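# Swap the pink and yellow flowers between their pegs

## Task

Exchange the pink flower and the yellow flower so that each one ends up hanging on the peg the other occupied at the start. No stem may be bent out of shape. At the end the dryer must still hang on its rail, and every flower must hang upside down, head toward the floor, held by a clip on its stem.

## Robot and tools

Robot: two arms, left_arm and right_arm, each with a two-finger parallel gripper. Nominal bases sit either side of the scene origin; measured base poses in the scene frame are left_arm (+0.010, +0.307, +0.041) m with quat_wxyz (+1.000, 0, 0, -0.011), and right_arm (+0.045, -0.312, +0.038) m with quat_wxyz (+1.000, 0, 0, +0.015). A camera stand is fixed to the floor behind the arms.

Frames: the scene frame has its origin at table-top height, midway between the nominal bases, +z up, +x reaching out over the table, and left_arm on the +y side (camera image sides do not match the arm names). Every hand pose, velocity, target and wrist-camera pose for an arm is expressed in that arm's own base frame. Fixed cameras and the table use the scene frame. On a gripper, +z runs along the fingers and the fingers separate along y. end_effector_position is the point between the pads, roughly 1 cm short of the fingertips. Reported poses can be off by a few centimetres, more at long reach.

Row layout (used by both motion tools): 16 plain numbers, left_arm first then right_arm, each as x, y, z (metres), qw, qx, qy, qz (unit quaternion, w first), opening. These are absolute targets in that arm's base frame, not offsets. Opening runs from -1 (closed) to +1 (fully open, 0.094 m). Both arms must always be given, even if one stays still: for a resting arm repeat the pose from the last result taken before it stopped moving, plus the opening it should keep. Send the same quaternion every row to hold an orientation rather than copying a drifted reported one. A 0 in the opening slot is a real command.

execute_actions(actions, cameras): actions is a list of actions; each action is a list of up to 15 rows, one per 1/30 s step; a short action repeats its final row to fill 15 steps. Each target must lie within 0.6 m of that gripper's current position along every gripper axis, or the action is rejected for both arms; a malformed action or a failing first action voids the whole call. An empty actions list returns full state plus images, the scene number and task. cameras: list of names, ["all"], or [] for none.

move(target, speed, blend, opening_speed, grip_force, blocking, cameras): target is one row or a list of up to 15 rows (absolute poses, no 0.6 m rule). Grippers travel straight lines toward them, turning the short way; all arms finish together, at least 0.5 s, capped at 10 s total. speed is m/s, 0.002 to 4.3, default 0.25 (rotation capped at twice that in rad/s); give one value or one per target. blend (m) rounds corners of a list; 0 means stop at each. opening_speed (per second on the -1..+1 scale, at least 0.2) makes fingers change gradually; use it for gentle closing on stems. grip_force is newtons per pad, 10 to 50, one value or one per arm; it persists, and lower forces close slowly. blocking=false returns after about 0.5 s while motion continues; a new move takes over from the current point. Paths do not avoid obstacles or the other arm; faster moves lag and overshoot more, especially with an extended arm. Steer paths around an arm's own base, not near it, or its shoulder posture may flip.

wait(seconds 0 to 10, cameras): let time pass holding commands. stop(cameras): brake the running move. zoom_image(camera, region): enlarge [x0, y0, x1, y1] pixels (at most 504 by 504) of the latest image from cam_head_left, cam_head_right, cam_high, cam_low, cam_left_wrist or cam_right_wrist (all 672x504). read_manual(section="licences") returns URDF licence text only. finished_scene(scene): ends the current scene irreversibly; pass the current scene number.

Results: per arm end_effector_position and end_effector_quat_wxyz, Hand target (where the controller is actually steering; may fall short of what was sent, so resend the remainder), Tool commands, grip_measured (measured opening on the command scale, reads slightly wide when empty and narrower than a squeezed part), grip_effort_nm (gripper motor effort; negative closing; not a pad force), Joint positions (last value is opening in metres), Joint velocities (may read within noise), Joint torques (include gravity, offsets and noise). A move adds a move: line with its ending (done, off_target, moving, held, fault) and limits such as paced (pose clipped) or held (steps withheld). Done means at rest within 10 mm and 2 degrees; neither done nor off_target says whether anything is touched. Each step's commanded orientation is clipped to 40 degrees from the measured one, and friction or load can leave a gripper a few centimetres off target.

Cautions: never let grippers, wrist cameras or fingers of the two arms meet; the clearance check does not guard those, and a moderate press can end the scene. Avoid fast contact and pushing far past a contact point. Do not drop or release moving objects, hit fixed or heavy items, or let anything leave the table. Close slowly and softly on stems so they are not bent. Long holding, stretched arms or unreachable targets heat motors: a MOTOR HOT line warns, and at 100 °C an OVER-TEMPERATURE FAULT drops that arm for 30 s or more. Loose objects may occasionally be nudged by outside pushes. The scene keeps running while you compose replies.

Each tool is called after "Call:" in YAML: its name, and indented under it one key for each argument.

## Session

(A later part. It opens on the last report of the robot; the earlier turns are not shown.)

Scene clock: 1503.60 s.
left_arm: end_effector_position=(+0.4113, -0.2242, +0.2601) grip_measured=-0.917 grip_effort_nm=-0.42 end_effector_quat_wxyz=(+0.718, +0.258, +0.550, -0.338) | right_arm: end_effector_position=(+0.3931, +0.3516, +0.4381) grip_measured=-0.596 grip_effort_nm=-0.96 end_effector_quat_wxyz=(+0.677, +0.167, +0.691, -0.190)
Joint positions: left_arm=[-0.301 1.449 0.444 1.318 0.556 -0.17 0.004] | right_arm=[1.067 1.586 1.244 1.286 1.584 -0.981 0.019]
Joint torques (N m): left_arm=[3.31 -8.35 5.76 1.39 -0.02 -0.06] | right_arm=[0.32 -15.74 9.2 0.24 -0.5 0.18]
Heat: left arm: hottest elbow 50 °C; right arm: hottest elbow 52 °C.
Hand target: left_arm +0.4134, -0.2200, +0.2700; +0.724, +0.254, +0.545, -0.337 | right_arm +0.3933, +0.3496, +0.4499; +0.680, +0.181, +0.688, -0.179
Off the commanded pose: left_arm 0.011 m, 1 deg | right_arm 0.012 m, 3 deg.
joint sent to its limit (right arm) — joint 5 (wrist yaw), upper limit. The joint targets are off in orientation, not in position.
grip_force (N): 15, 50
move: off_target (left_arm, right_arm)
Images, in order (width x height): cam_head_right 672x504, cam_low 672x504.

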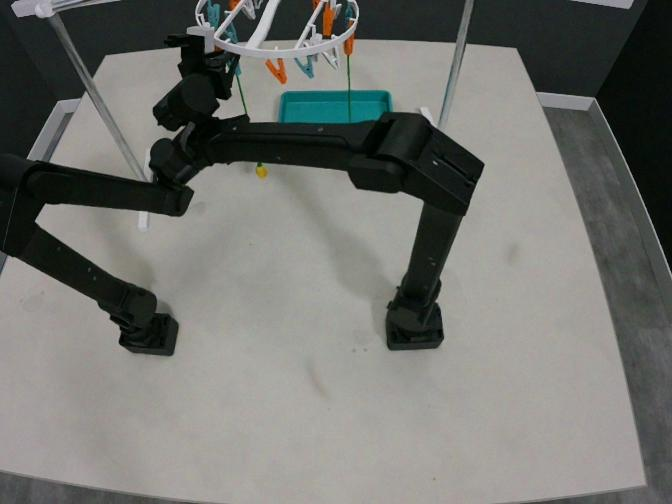

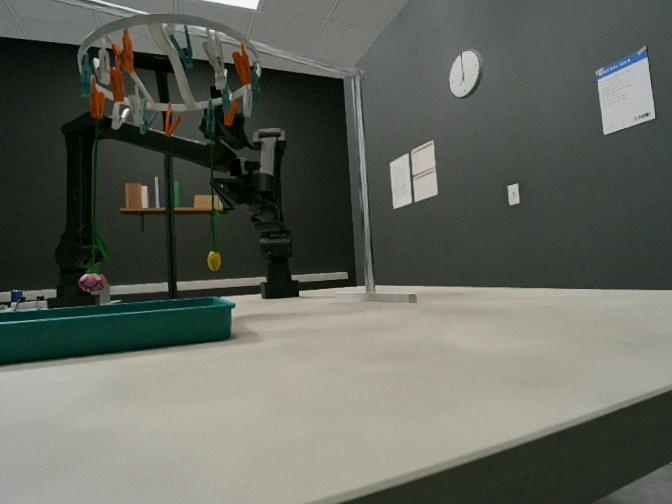

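Call:
move:
  target: [0.4085, -0.2195, 0.2665, 0.7238, 0.2543, 0.5454, -0.3375, -1.0, 0.3930, 0.3500, 0.4500, 0.6797, 0.1949, 0.6797, -0.1949, -0.6]
  speed: 0.05
  cameras: ["cam_head_right", "cam_low"]

Call:
zoom_image:
  camera: "cam_low"
  region: [198, 110, 222, 134]

Call:
zoom_image:
  camera: "cam_head_right"
  region: [226, 54, 256, 90]

Scene clock: 1511.00 s.
left_arm: end_effector_position=(+0.4096, -0.2236, +0.2574) grip_measured=-0.917 grip_effort_nm=-0.42 end_effector_quat_wxyz=(+0.716, +0.258, +0.553, -0.339) | right_arm: end_effector_position=(+0.3931, +0.3517, +0.4381) grip_measured=-0.597 grip_effort_nm=-0.96 end_effector_quat_wxyz=(+0.677, +0.167, +0.691, -0.190)
Joint positions: left_arm=[-0.301 1.449 0.437 1.318 0.556 -0.17 0.004] | right_arm=[1.067 1.586 1.244 1.283 1.584 -0.978 0.019]
Joint torques (N m): left_arm=[3.08 -8.23 5.15 2.14 -0.12 -0.04] | right_arm=[0.32 -15.85 9.18 0.27 -0.5 0.21]
Heat: left arm: hottest elbow 50 °C; right arm: hottest elbow 52 °C.
Hand target: left_arm +0.4086, -0.2195, +0.2664; +0.724, +0.254, +0.545, -0.337 | right_arm +0.3933, +0.3496, +0.4500; +0.680, +0.181, +0.688, -0.179
Off the commanded pose: left_arm 0.010 m, 1 deg | right_arm 0.012 m, 3 deg.
joint sent to its limit (right arm) — joint 5 (wrist yaw), upper limit. The joint targets are off in orientation, not in position.
grip_force (N): 15, 50
move: off_target (right_arm)
Images, in order (width x height): cam_head_right 672x504, cam_low 672x504.

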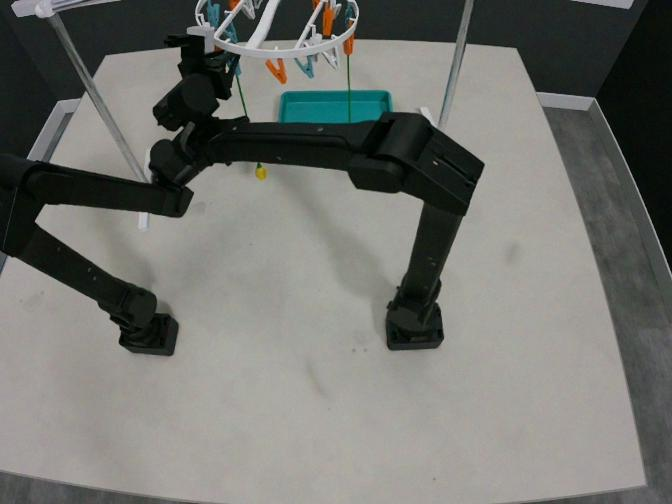

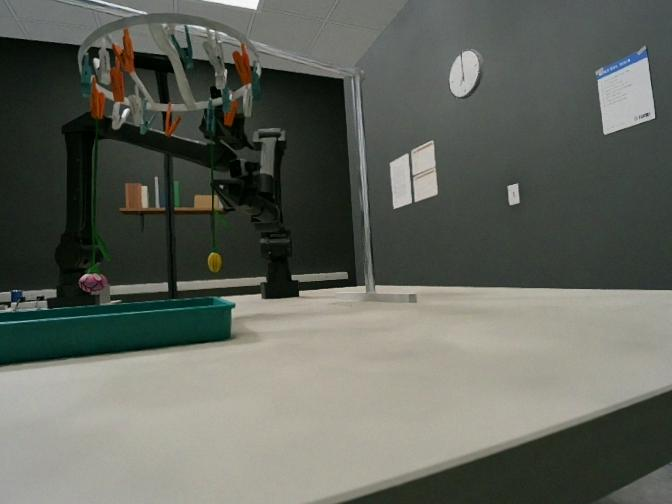

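Scaled by 21.000 from the camera's 672x504 image, which has a finer 960x720 frame.

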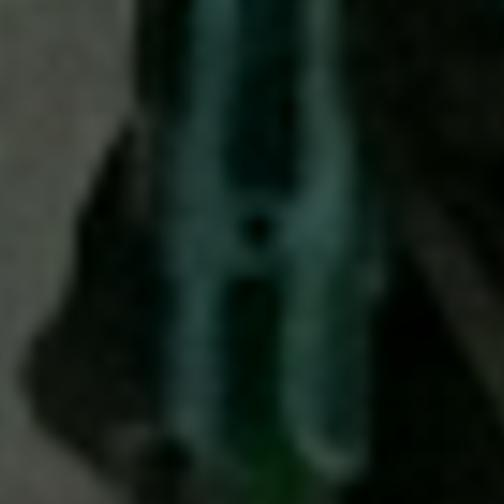

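Scaled by 14.000 from the camera's 672x504 image, which has a finer 960x720 frame.

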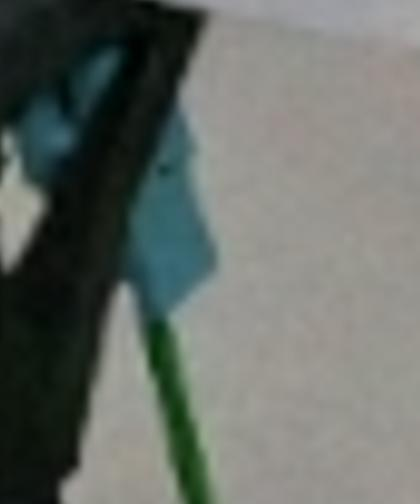

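Call:
move:
  target: [0.4085, -0.2195, 0.2665, 0.7238, 0.2543, 0.5454, -0.3375, -1.0, 0.3930, 0.3500, 0.4500, 0.6797, 0.1949, 0.6797, -0.1949, -0.25]
  speed: 0.05
  opening_speed: 0.3
  cameras: ["cam_low", "cam_head_right", "cam_right_wrist"]

Call:
zoom_image:
  camera: "cam_low"
  region: [190, 100, 232, 142]

Call:
zoom_image:
  camera: "cam_right_wrist"
  region: [230, 390, 430, 504]

Call:
zoom_image:
  camera: "cam_head_right"
  region: [226, 54, 256, 90]

Scene clock: 1515.73 s.
left_arm: end_effector_position=(+0.4095, -0.2236, +0.2576) grip_measured=-0.917 grip_effort_nm=-0.42 end_effector_quat_wxyz=(+0.717, +0.258, +0.553, -0.339) | right_arm: end_effector_position=(+0.3933, +0.3520, +0.4380) grip_measured=-0.252 grip_effort_nm=0.08 end_effector_quat_wxyz=(+0.677, +0.167, +0.691, -0.191)
Joint positions: left_arm=[-0.301 1.449 0.437 1.318 0.556 -0.17 0.004] | right_arm=[1.067 1.585 1.244 1.274 1.584 -0.97 0.035]
Joint torques (N m): left_arm=[3.14 -8.18 5.14 2.13 -0.12 -0.04] | right_arm=[0.44 -16.09 9.16 0.35 -0.5 0.21]
Heat: left arm: hottest elbow 50 °C; right arm: hottest elbow 52 °C.
Hand target: left_arm +0.4086, -0.2195, +0.2664; +0.724, +0.254, +0.545, -0.337 | right_arm +0.3933, +0.3496, +0.4500; +0.680, +0.181, +0.688, -0.179
Off the commanded pose: left_arm 0.010 m, 1 deg | right_arm 0.012 m, 3 deg.
joint sent to its limit (right arm) — joint 5 (wrist yaw), upper limit. The joint targets are off in orientation, not in position.
grip_force (N): 15, 50
move: off_target (right_arm)
camera_calibration:
cam_right_wrist: T_world_to_cam=[[-0.48364, -0.874064, 0.0458733, 0.476807], [-0.392086, 0.169496, -0.904179, 0.530868], [0.782535, -0.455283, -0.424683, 0.127281], [0, 0, 0, 1]] pos_world=[0.339147, 0.384729, 0.512182]
Images, in order (width x height): cam_head_right 672x504, cam_low 672x504, cam_right_wrist 672x504.

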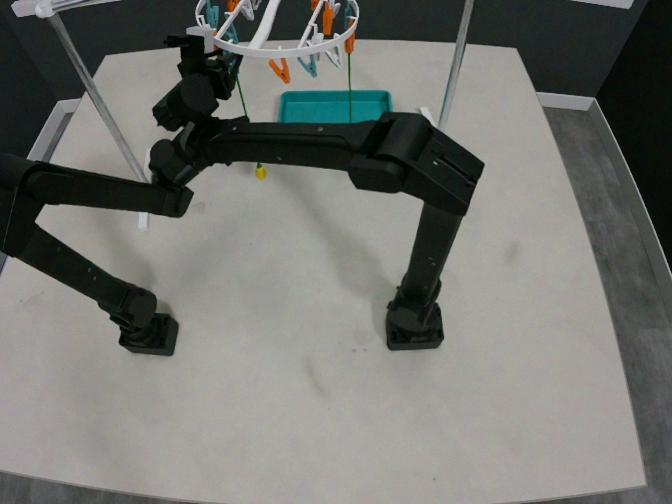

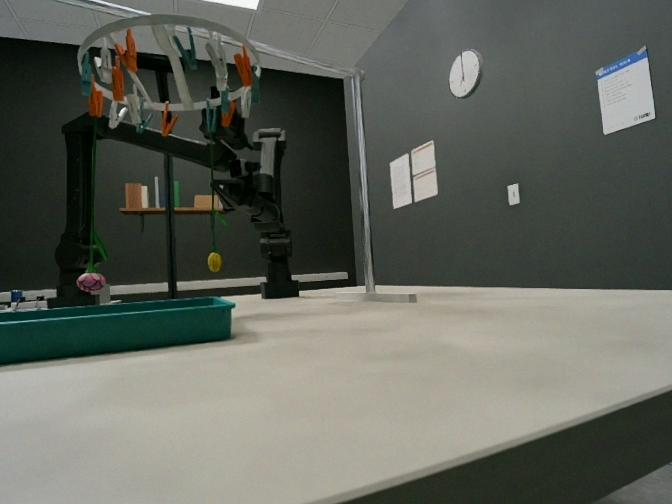

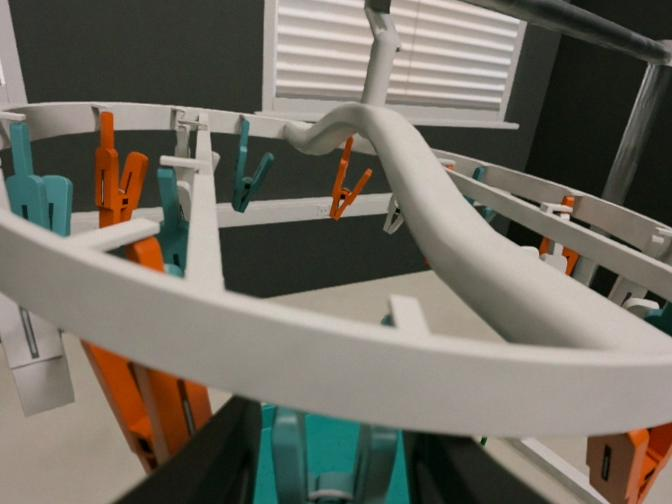

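Scaled by 12.000 from the camera's 672x504 image, which has a finer 960x720 frame.

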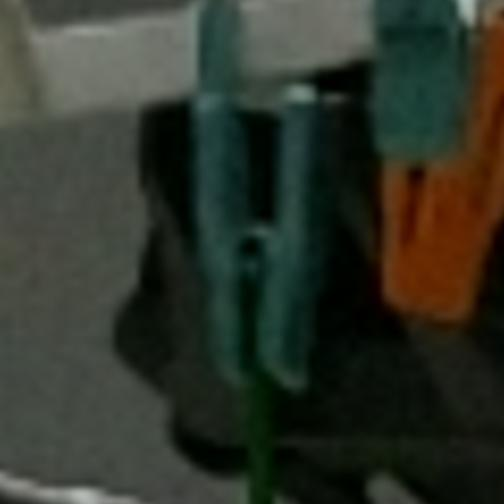

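Scaled by 2.520 from the camera's 672x504 image, which has a finer 960x720 frame.

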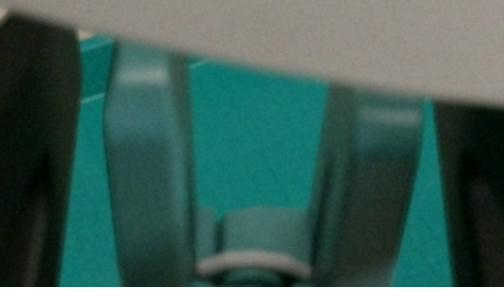

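Scaled by 14.000 from the camera's 672x504 image, which has a finer 960x720 frame.

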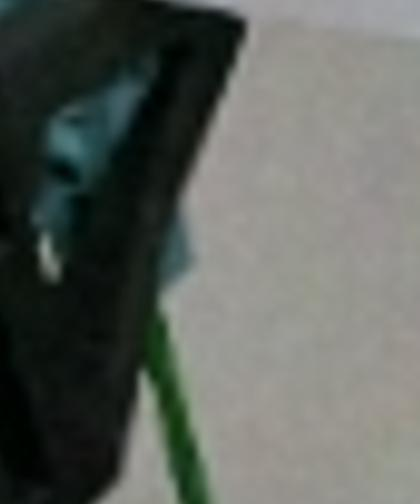

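Call:
move:
  target: [0.4085, -0.2195, 0.2665, 0.7238, 0.2543, 0.5454, -0.3375, -1.0, 0.3230, 0.3885, 0.4500, 0.6797, 0.1949, 0.6797, -0.1949, -0.22]
  speed: 0.08
  cameras: ["cam_low", "cam_head_right", "cam_right_wrist"]

Call:
zoom_image:
  camera: "cam_low"
  region: [190, 100, 232, 142]

Scene clock: 1523.03 s.
left_arm: end_effector_position=(+0.4094, -0.2236, +0.2581) grip_measured=-0.917 grip_effort_nm=-0.42 end_effector_quat_wxyz=(+0.717, +0.258, +0.552, -0.338) | right_arm: end_effector_position=(+0.3277, +0.3893, +0.4502) grip_measured=-0.221 grip_effort_nm=0.08 end_effector_quat_wxyz=(+0.692, +0.124, +0.700, -0.128)
Joint positions: left_arm=[-0.301 1.448 0.437 1.318 0.556 -0.17 0.004] | right_arm=[1.221 1.528 1.209 1.272 1.584 -0.961 0.037]
Joint torques (N m): left_arm=[3.14 -8.12 5.15 2.13 -0.12 -0.04] | right_arm=[1.26 -14.92 7.09 0.28 -0.5 0.17]
Heat: left arm: hottest elbow 49 °C; right arm: hottest elbow 52 °C.
Hand target: left_arm +0.4086, -0.2195, +0.2664; +0.724, +0.254, +0.545, -0.337 | right_arm +0.3237, +0.3882, +0.4501; +0.692, +0.124, +0.700, -0.123
Off the commanded pose: left_arm 0.009 m, 1 deg | right_arm 0.005 m, 12 deg.
joint sent to its limit (right arm) — joint 5 (wrist yaw), upper limit. The joint targets are off in orientation, not in position.
grip_force (N): 15, 50
move: off_target (right_arm)
camera_calibration:
cam_right_wrist: T_world_to_cam=[[-0.344224, -0.938742, 0.0165208, 0.469673], [-0.404289, 0.13232, -0.905009, 0.528809], [0.847384, -0.318205, -0.425071, 0.1264], [0, 0, 0, 1]] pos_world=[0.268356, 0.411151, 0.524547]
Images, in order (width x height): cam_head_right 672x504, cam_low 672x504, cam_right_wrist 672x504.

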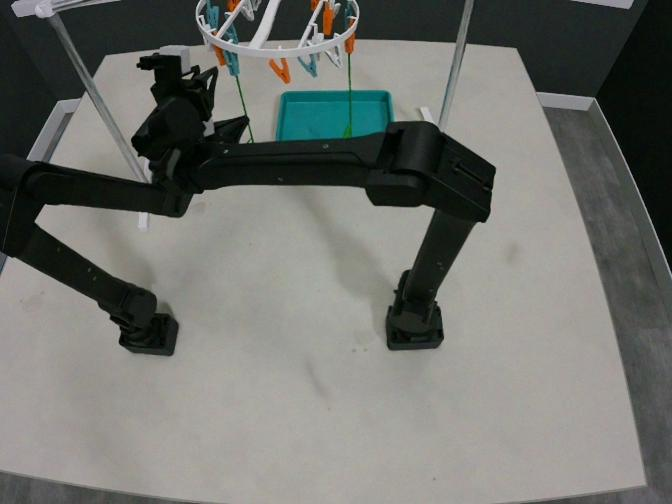

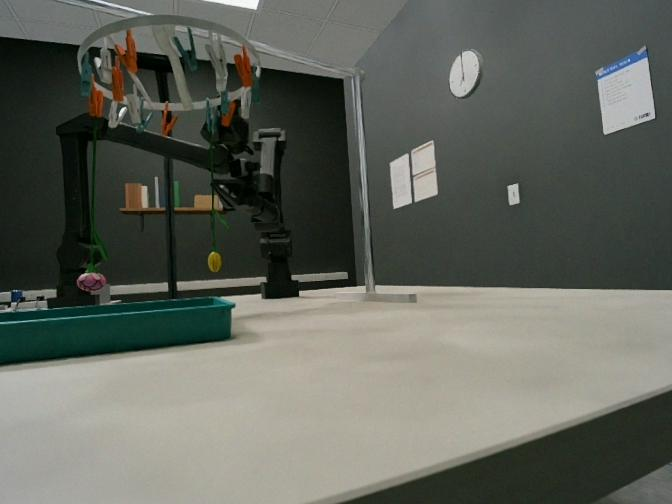

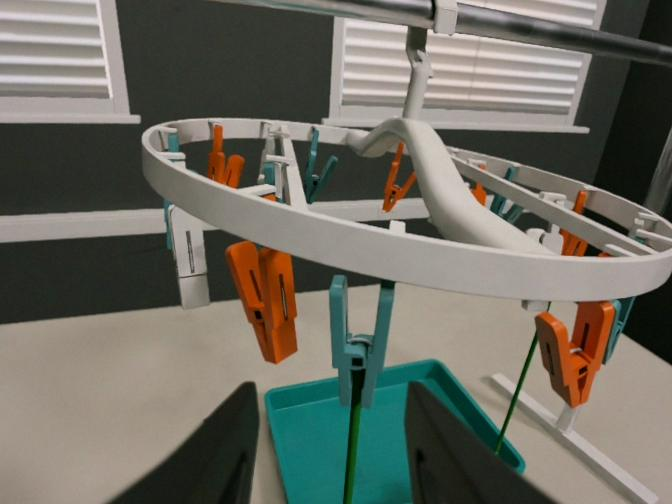

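Scaled by 12.000 from the camera's 672x504 image, which has a finer 960x720 frame.

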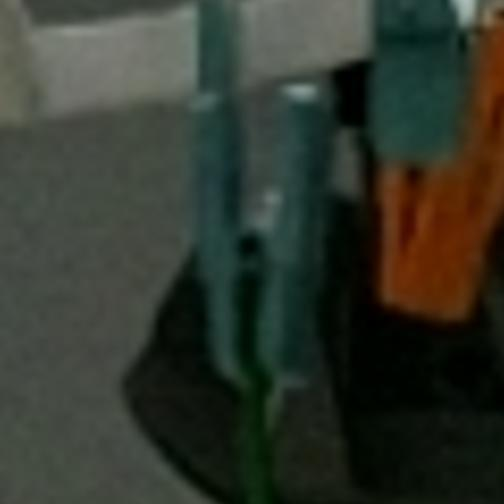

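Call:
move:
  target:
    - [0.4085, -0.2195, 0.2665, 0.7238, 0.2543, 0.5454, -0.3375, -0.5, 0.3230, 0.3885, 0.4500, 0.6797, 0.1949, 0.6797, -0.1949, -0.22]
    - [0.3600, -0.1620, 0.2665, 0.7238, 0.2543, 0.5454, -0.3375, -0.5, 0.3230, 0.3885, 0.4500, 0.6797, 0.1949, 0.6797, -0.1949, -0.22]
  speed: 0.1
  opening_speed: 0.3
  cameras: ["all"]

Call:
zoom_image:
  camera: "cam_right_wrist"
  region: [240, 240, 480, 504]

Call:
zoom_image:
  camera: "cam_low"
  region: [60, 60, 260, 310]

Scene clock: 1533.73 s.
left_arm: end_effector_position=(+0.3623, -0.1666, +0.2581) grip_measured=-0.502 grip_effort_nm=0.06 end_effector_quat_wxyz=(+0.714, +0.256, +0.556, -0.340) | right_arm: end_effector_position=(+0.3278, +0.3896, +0.4500) grip_measured=-0.221 grip_effort_nm=0.08 end_effector_quat_wxyz=(+0.692, +0.124, +0.700, -0.128)
Joint positions: left_arm=[-0.144 1.295 0.285 1.347 0.703 -0.236 0.023] | right_arm=[1.221 1.527 1.208 1.262 1.584 -0.951 0.037]
Joint torques (N m): left_arm=[3.43 -5.77 5.03 2.61 0.02 -0.05] | right_arm=[1.14 -14.92 7.06 0.24 -0.51 0.19]
Heat: left arm: hottest elbow 49 °C; right arm: hottest elbow 50 °C.
Hand target: left_arm +0.3600, -0.1622, +0.2664; +0.724, +0.255, +0.546, -0.337 | right_arm +0.3237, +0.3882, +0.4501; +0.692, +0.124, +0.700, -0.123
Off the commanded pose: left_arm 0.010 m, 2 deg | right_arm 0.005 m, 12 deg.
joint sent to its limit (right arm) — joint 5 (wrist yaw), upper limit. The joint targets are off in orientation, not in position.
grip_force (N): 15, 50
move: off_target (right_arm)
camera_calibration:
cam_left_wrist: T_world_to_cam=[[-0.764393, -0.64475, 0.000842918, 0.169216], [-0.115714, 0.1359, -0.983942, 0.356345], [0.634282, -0.752216, -0.178488, -0.216621], [0, 0, 0, 1]] pos_world=[0.30798, -0.102271, 0.311816]
cam_right_wrist: T_world_to_cam=[[-0.3443, -0.938708, 0.0168709, 0.469911], [-0.404325, 0.132033, -0.905035, 0.528667], [0.847336, -0.318425, -0.425002, 0.126382], [0, 0, 0, 1]] pos_world=[0.268455, 0.411551, 0.524247]

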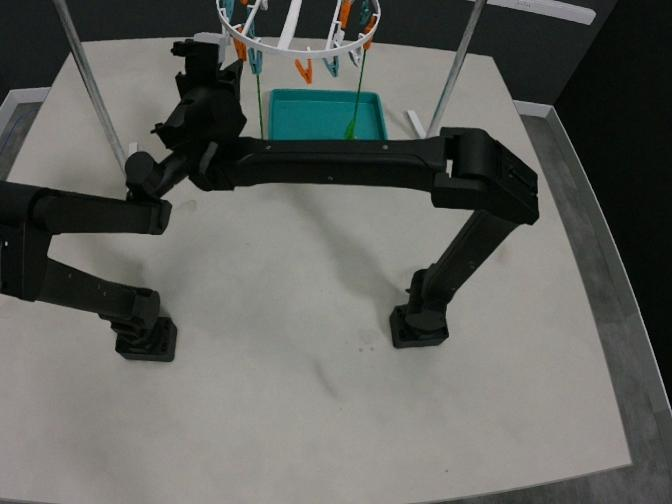

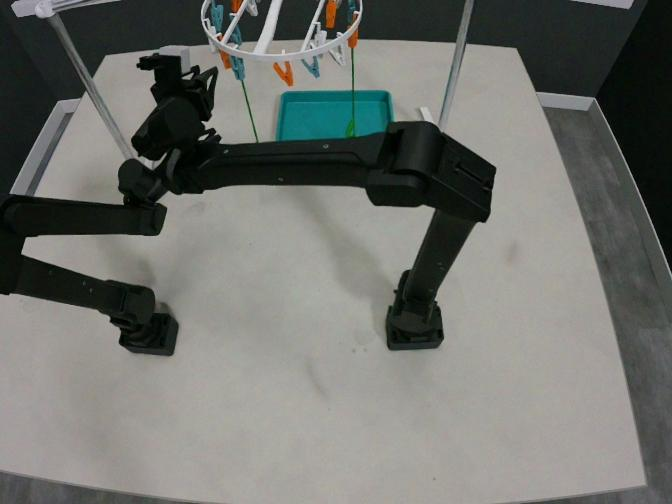

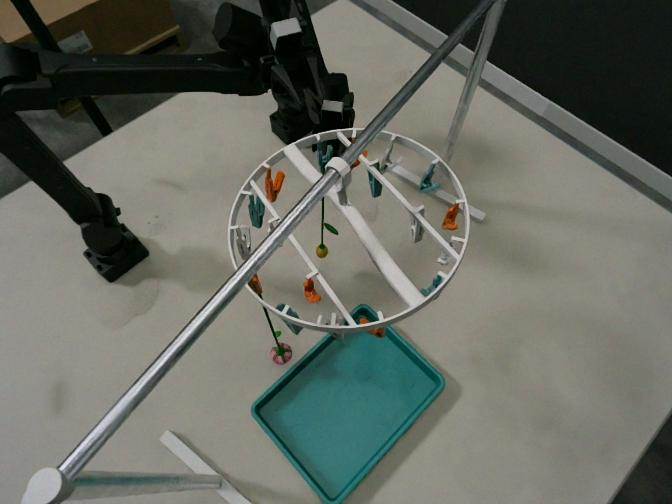

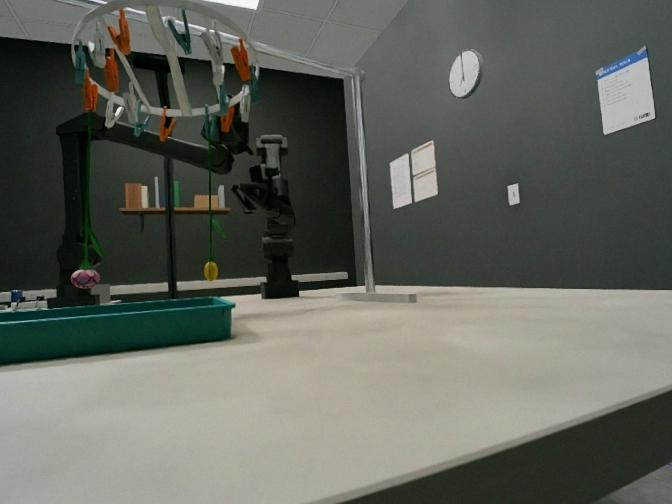

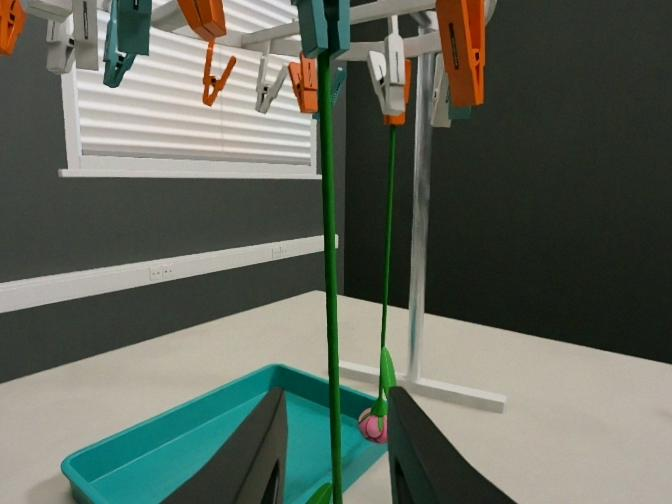

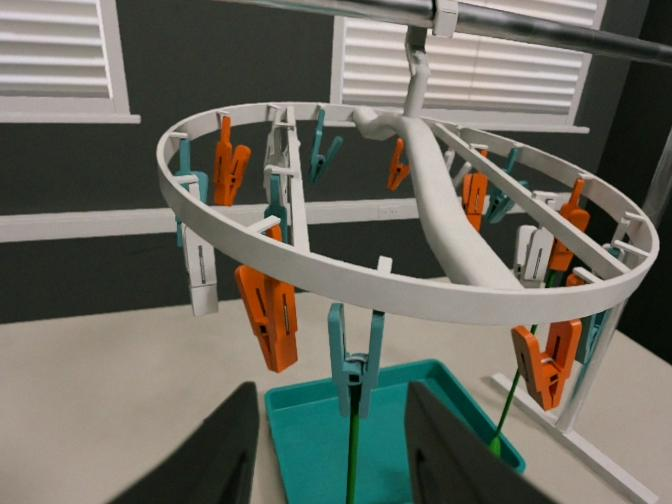

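Scaled by 1.909 from the camera's 672x504 image, which has a finer 960x720 frame.

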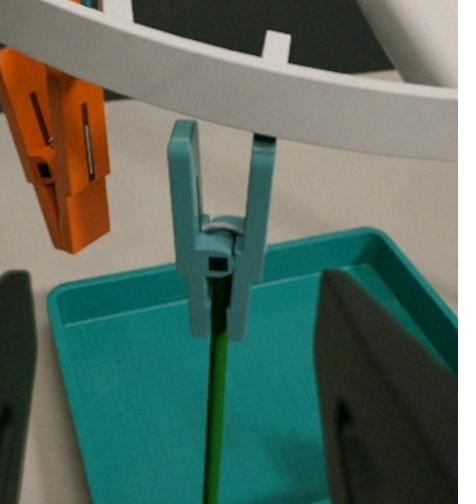

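Scaled by 2.016 from the camera's 672x504 image, which has a finer 960x720 frame.

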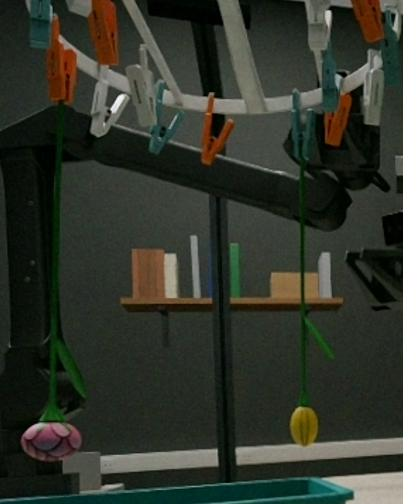

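Call:
finished_scene:
  scene: 2

The scene is finished: the task was done.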